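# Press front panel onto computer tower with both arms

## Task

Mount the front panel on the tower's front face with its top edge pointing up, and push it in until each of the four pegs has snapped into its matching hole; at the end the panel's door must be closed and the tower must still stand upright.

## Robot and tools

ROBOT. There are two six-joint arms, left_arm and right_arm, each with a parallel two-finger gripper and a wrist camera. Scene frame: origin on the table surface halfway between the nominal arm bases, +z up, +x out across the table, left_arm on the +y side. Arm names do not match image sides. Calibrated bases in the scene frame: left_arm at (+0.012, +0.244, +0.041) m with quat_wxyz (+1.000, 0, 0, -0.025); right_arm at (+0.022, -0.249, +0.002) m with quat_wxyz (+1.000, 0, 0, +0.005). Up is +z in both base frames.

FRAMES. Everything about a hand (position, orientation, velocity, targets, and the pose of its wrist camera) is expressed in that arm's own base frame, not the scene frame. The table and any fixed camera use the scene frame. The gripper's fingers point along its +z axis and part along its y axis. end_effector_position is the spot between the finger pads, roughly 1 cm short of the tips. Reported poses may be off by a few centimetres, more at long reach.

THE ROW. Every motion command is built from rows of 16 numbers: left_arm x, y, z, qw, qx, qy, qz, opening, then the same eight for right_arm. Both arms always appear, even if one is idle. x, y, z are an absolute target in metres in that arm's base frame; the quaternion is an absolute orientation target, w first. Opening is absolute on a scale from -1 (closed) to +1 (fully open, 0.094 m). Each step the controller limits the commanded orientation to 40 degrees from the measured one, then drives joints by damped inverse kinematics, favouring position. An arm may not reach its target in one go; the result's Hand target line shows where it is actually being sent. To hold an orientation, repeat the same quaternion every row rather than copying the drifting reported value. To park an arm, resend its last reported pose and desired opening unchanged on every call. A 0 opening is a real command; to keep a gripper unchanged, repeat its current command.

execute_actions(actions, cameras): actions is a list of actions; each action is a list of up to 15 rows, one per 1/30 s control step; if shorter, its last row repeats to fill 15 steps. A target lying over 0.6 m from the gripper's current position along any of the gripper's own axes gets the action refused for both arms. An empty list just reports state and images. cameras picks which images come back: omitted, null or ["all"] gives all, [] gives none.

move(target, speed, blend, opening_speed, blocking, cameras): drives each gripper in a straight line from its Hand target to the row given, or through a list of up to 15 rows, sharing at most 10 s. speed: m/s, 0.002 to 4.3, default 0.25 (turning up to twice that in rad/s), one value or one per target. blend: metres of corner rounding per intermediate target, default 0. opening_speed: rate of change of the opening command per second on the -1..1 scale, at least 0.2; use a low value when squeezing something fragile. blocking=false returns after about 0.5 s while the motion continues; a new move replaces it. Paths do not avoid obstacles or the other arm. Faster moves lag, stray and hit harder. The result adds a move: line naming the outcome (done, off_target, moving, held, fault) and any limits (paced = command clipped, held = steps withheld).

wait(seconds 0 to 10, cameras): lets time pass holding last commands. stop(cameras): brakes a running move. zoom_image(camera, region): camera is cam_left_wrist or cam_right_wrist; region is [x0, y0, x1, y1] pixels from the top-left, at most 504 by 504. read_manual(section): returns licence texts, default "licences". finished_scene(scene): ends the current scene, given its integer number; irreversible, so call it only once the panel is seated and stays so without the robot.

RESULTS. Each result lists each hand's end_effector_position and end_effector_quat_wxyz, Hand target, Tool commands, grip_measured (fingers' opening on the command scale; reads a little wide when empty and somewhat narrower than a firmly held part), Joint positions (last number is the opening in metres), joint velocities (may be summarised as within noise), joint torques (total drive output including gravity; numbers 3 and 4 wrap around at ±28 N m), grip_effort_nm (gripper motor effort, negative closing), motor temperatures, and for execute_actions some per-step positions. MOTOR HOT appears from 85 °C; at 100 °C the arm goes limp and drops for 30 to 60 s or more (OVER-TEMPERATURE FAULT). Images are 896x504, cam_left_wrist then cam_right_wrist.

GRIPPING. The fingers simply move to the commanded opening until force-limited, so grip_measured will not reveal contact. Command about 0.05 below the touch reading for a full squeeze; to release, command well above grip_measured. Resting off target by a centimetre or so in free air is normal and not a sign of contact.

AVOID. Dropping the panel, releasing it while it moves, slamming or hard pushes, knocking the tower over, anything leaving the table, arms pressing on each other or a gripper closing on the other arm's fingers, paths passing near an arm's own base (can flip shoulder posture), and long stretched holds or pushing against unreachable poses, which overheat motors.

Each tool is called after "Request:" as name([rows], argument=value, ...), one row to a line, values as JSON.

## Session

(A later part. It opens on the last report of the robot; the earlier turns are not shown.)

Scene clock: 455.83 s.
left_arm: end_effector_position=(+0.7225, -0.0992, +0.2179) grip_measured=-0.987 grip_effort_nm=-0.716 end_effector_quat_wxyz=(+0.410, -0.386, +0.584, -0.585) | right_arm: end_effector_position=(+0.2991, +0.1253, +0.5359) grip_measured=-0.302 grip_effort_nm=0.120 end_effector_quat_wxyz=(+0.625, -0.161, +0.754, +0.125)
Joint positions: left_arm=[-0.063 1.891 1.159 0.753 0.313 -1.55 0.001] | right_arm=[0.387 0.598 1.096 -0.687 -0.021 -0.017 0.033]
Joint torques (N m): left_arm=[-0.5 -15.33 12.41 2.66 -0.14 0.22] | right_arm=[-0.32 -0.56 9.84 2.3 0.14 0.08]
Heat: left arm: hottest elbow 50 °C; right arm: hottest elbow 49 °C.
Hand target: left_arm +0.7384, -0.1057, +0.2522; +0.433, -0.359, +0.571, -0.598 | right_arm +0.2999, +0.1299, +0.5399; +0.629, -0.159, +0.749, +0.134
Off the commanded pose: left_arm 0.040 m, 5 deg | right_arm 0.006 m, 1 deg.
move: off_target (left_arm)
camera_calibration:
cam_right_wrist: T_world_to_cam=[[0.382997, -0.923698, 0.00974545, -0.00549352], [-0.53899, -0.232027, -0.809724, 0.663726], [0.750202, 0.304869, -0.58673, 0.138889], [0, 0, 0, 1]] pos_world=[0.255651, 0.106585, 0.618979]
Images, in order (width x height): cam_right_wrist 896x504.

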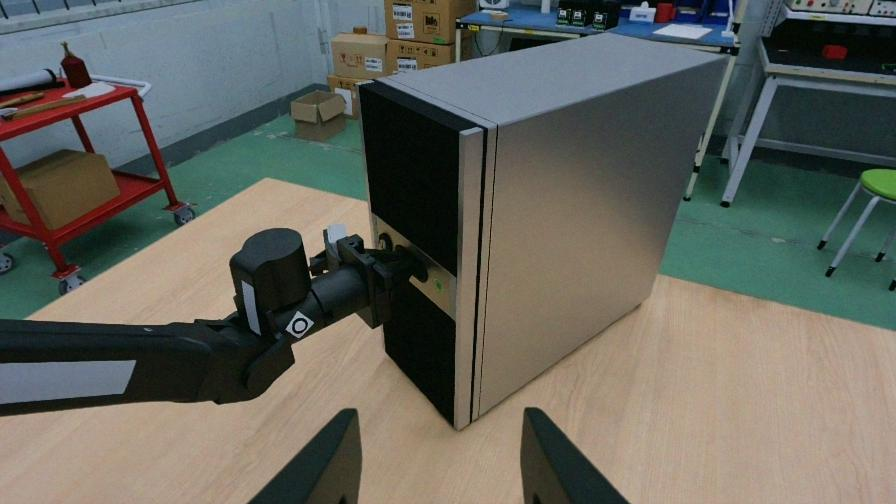

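Request:
move([
  [0.725,-0.099,0.238,0.4328,-0.3591,0.5708,-0.5981,-1,0.30,0.13,0.54,0.629,-0.159,0.749,0.134,-0.3],
  [0.600,-0.047,0.238,0.4328,-0.3591,0.5708,-0.5981,-1,0.30,0.13,0.54,0.629,-0.159,0.749,0.134,-0.3],
], speed=[0.05,0.08])

Request:
zoom_image(camera="cam_right_wrist", region=[300, 50, 520, 190])

Request:
zoom_image(camera="cam_right_wrist", region=[340, 190, 520, 440])

Scene clock: 466.50 s.
left_arm: end_effector_position=(+0.6020, -0.0507, +0.2297) grip_measured=-0.987 grip_effort_nm=-0.716 end_effector_quat_wxyz=(+0.424, -0.366, +0.576, -0.596) | right_arm: end_effector_position=(+0.2991, +0.1253, +0.5359) grip_measured=-0.302 grip_effort_nm=0.110 end_effector_quat_wxyz=(+0.625, -0.161, +0.754, +0.125)
Joint positions: left_arm=[0.032 1.653 0.792 0.937 0.418 -1.549 0.001] | right_arm=[0.387 0.598 1.096 -0.687 -0.021 -0.017 0.033]
Joint torques (N m): left_arm=[0.91 -12.04 6.38 2.69 0.06 0.13] | right_arm=[-0.32 0.03 9.66 2.28 0.12 0.11]
Heat: left arm: hottest elbow 49 °C; right arm: hottest elbow 48 °C.
Hand target: left_arm +0.6000, -0.0471, +0.2380; +0.433, -0.359, +0.571, -0.598 | right_arm +0.2999, +0.1299, +0.5399; +0.629, -0.159, +0.749, +0.134
Off the commanded pose: left_arm 0.009 m, 1 deg | right_arm 0.006 m, 1 deg.
move: done
camera_calibration:
cam_left_wrist: T_world_to_cam=[[-0.0857568, -0.0339862, 0.995736, -0.177718], [-0.728584, -0.679544, -0.0859425, 0.463498], [0.679567, -0.732847, 0.0335138, -0.366335], [0, 0, 0, 1]] pos_world=[0.571406, 0.0404597, 0.229072]
cam_right_wrist: T_world_to_cam=[[0.382997, -0.923698, 0.00974545, -0.00549352], [-0.53899, -0.232027, -0.809724, 0.663726], [0.750202, 0.304869, -0.58673, 0.138889], [0, 0, 0, 1]] pos_world=[0.255651, 0.106585, 0.618979]

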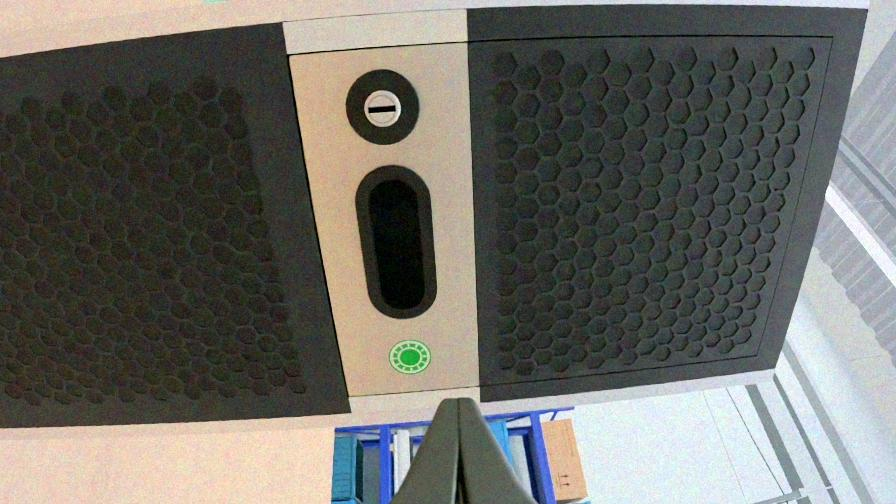

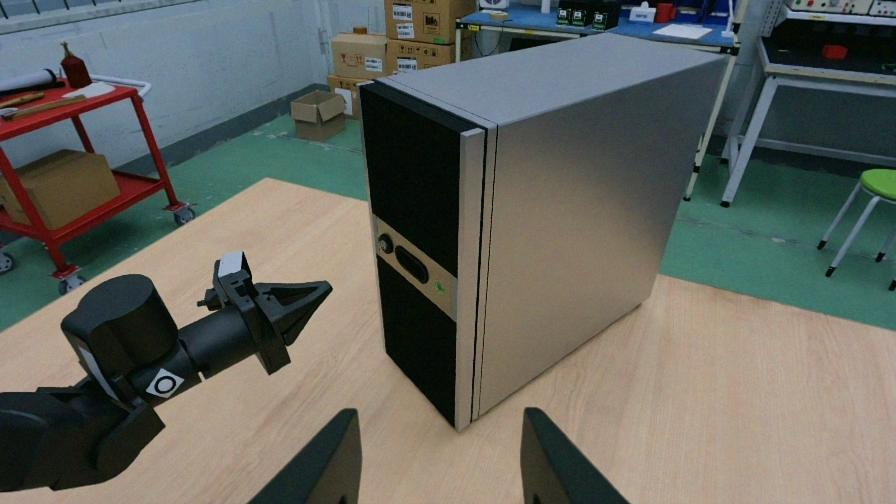

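Scaled by 2.291 from the camera's 896x504 image, which has a finer 1280x720 frame.

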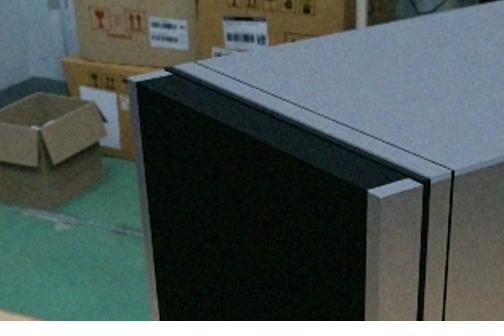

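Scaled by 2.016 from the camera's 896x504 image, which has a finer 1280x720 frame.

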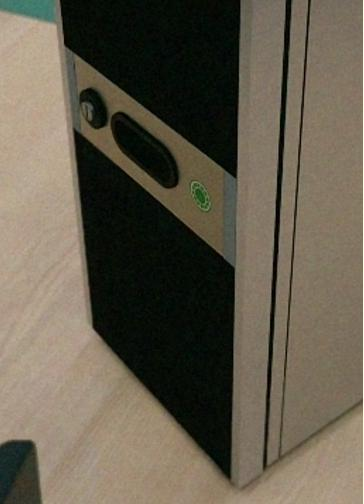

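Request:
move([
  [0.50,0.05,0.38,0.4328,-0.3591,0.5708,-0.5981,-1,0.30,0.13,0.54,0.629,-0.159,0.749,0.134,-0.3],
  [0.48,0.22,0.52,0.562,0.371,0.670,-0.312,-1,0.30,0.13,0.54,0.629,-0.159,0.749,0.134,-0.3],
], speed=[0.2,0.4], blend=0.03, cameras=["cam_left_wrist"])

Scene clock: 485.40 s.
left_arm: end_effector_position=(+0.4756, +0.2127, +0.5093) grip_measured=-0.987 grip_effort_nm=-0.706 end_effector_quat_wxyz=(+0.648, +0.265, +0.653, -0.290) | right_arm: end_effector_position=(+0.2991, +0.1253, +0.5359) grip_measured=-0.302 grip_effort_nm=0.115 end_effector_quat_wxyz=(+0.625, -0.161, +0.754, +0.125)
Joint positions: left_arm=[0.758 1.497 1.343 0.963 1.561 -0.844 0.001] | right_arm=[0.387 0.598 1.096 -0.687 -0.021 -0.017 0.033]
Joint torques (N m): left_arm=[0.26 -9.41 11.73 1.39 -0.54 0.14] | right_arm=[-0.26 -0.62 9.89 2.26 0.16 0.11]
Heat: left arm: hottest elbow 46 °C; right arm: hottest elbow 47 °C.
Hand target: left_arm +0.4798, +0.2194, +0.5196; +0.654, +0.281, +0.647, -0.273 | right_arm +0.2999, +0.1299, +0.5399; +0.629, -0.159, +0.749, +0.134
Off the commanded pose: left_arm 0.014 m, 16 deg | right_arm 0.006 m, 1 deg.
joint sent to its limit (left arm) — joint 5 (wrist yaw), upper limit. The joint targets are off in orientation, not in position.
move: off_target (left_arm)
camera_calibration:
cam_left_wrist: T_world_to_cam=[[-0.720205, -0.69336, 0.0236033, 0.479105], [-0.30471, 0.285577, -0.908624, 0.586605], [0.623263, -0.661588, -0.416948, 0.144286], [0, 0, 0, 1]] pos_world=[0.433871, 0.260129, 0.581855]
Images, in order (width x height): cam_left_wrist 896x504.

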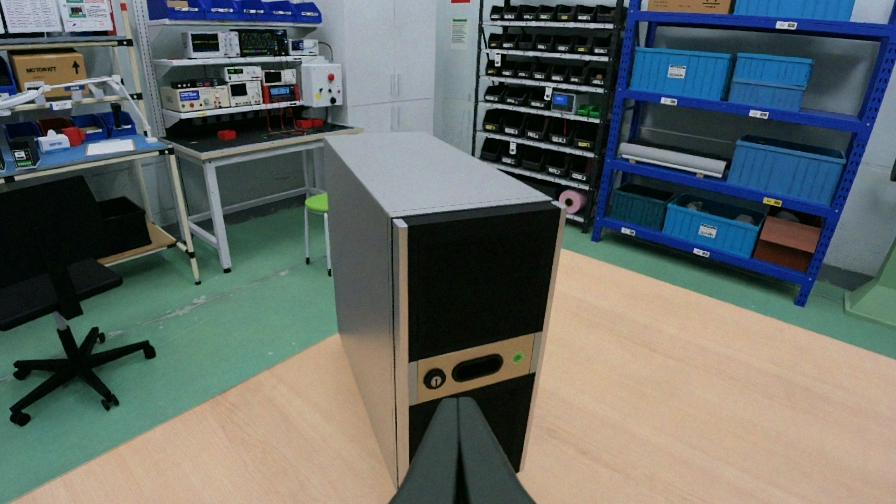

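Request:
zoom_image(camera="cam_left_wrist", region=[360, 200, 460, 290])

Request:
zoom_image(camera="cam_left_wrist", region=[360, 410, 450, 500])

Scaled by 5.040 from the camera's 896x504 image, which has a finer 1280x720 frame.

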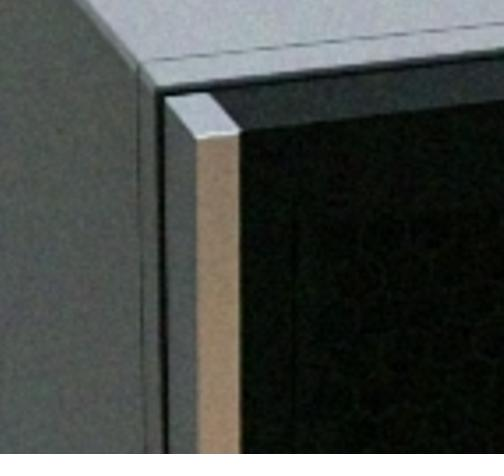

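Scaled by 5.600 from the camera's 896x504 image, which has a finer 1280x720 frame.

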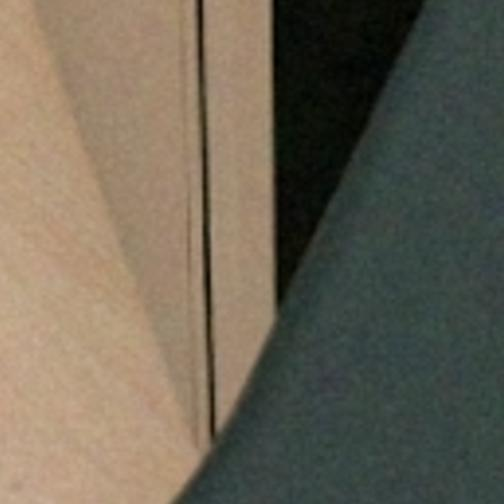

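Request:
move(target=[0.48,0.22,0.52,0.654,0.281,0.647,-0.273,-1,0.50,-0.03,0.55,0.492,-0.422,0.702,0.296,-0.3], speed=0.35, cameras=["cam_right_wrist"])

Request:
zoom_image(camera="cam_right_wrist", region=[390, 50, 490, 130])

Request:
zoom_image(camera="cam_right_wrist", region=[420, 330, 500, 400])

Scene clock: 501.10 s.
left_arm: end_effector_position=(+0.4756, +0.2127, +0.5094) grip_measured=-0.987 grip_effort_nm=-0.706 end_effector_quat_wxyz=(+0.649, +0.267, +0.652, -0.288) | right_arm: end_effector_position=(+0.5007, -0.0314, +0.5301) grip_measured=-0.302 grip_effort_nm=0.115 end_effector_quat_wxyz=(+0.485, -0.401, +0.713, +0.309)
Joint positions: left_arm=[0.758 1.497 1.344 0.963 1.561 -0.839 0.001] | right_arm=[-0.388 1.564 1.967 -1.697 -1.211 -1.22 0.033]
Joint torques (N m): left_arm=[0.56 -9.64 11.64 1.18 -0.54 0.14] | right_arm=[-1.14 -13.68 13.7 -0.1 -0.55 -0.22]
Heat: left arm: hottest elbow 46 °C; right arm: hottest elbow 47 °C.
Hand target: left_arm +0.4796, +0.2197, +0.5196; +0.655, +0.280, +0.647, -0.273 | right_arm +0.4991, -0.0296, +0.5492; +0.497, -0.417, +0.703, +0.292
Off the commanded pose: left_arm 0.014 m, 2 deg | right_arm 0.020 m, 3 deg.
joint sent to its limit (left arm) — joint 5 (wrist yaw), upper limit. The joint targets still meet the commanded pose.
joint sent to its limit (right arm) — joint 4 (wrist pitch), lower limit. The joint targets still meet the commanded pose.
move: off_target (left_arm, right_arm)
camera_calibration:
cam_right_wrist: T_world_to_cam=[[0.862873, -0.502671, -0.0526478, -0.421345], [-0.38785, -0.591759, -0.706677, 0.589601], [0.324072, 0.630192, -0.705574, 0.3185], [0, 0, 0, 1]] pos_world=[0.489028, -0.0636123, 0.6192]
Images, in order (width x height): cam_right_wrist 896x504.

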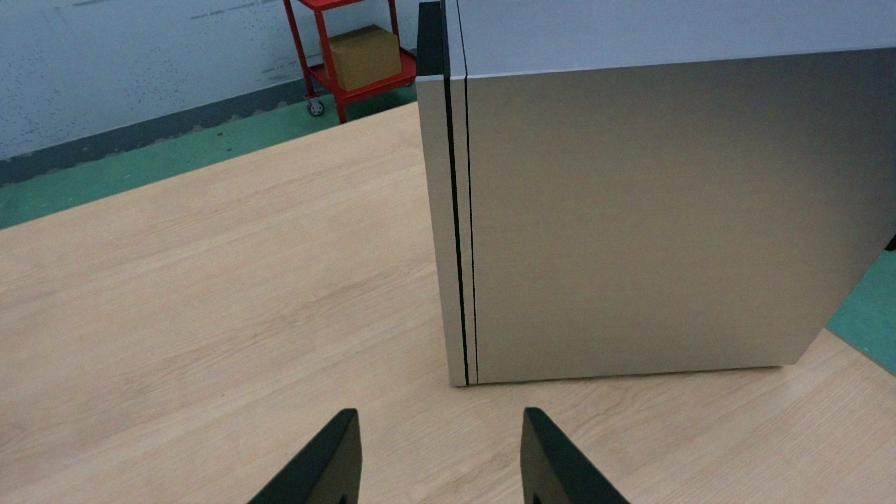

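Scaled by 5.040 from the camera's 896x504 image, which has a finer 1280x720 frame.

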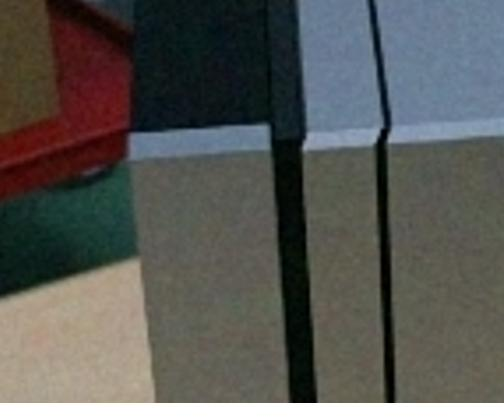

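Scaled by 6.300 from the camera's 896x504 image, which has a finer 1280x720 frame.

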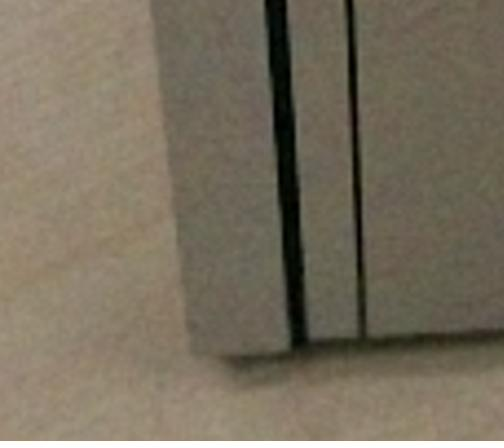

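Request:
finished_scene(scene=2)

The scene is finished: the task was done.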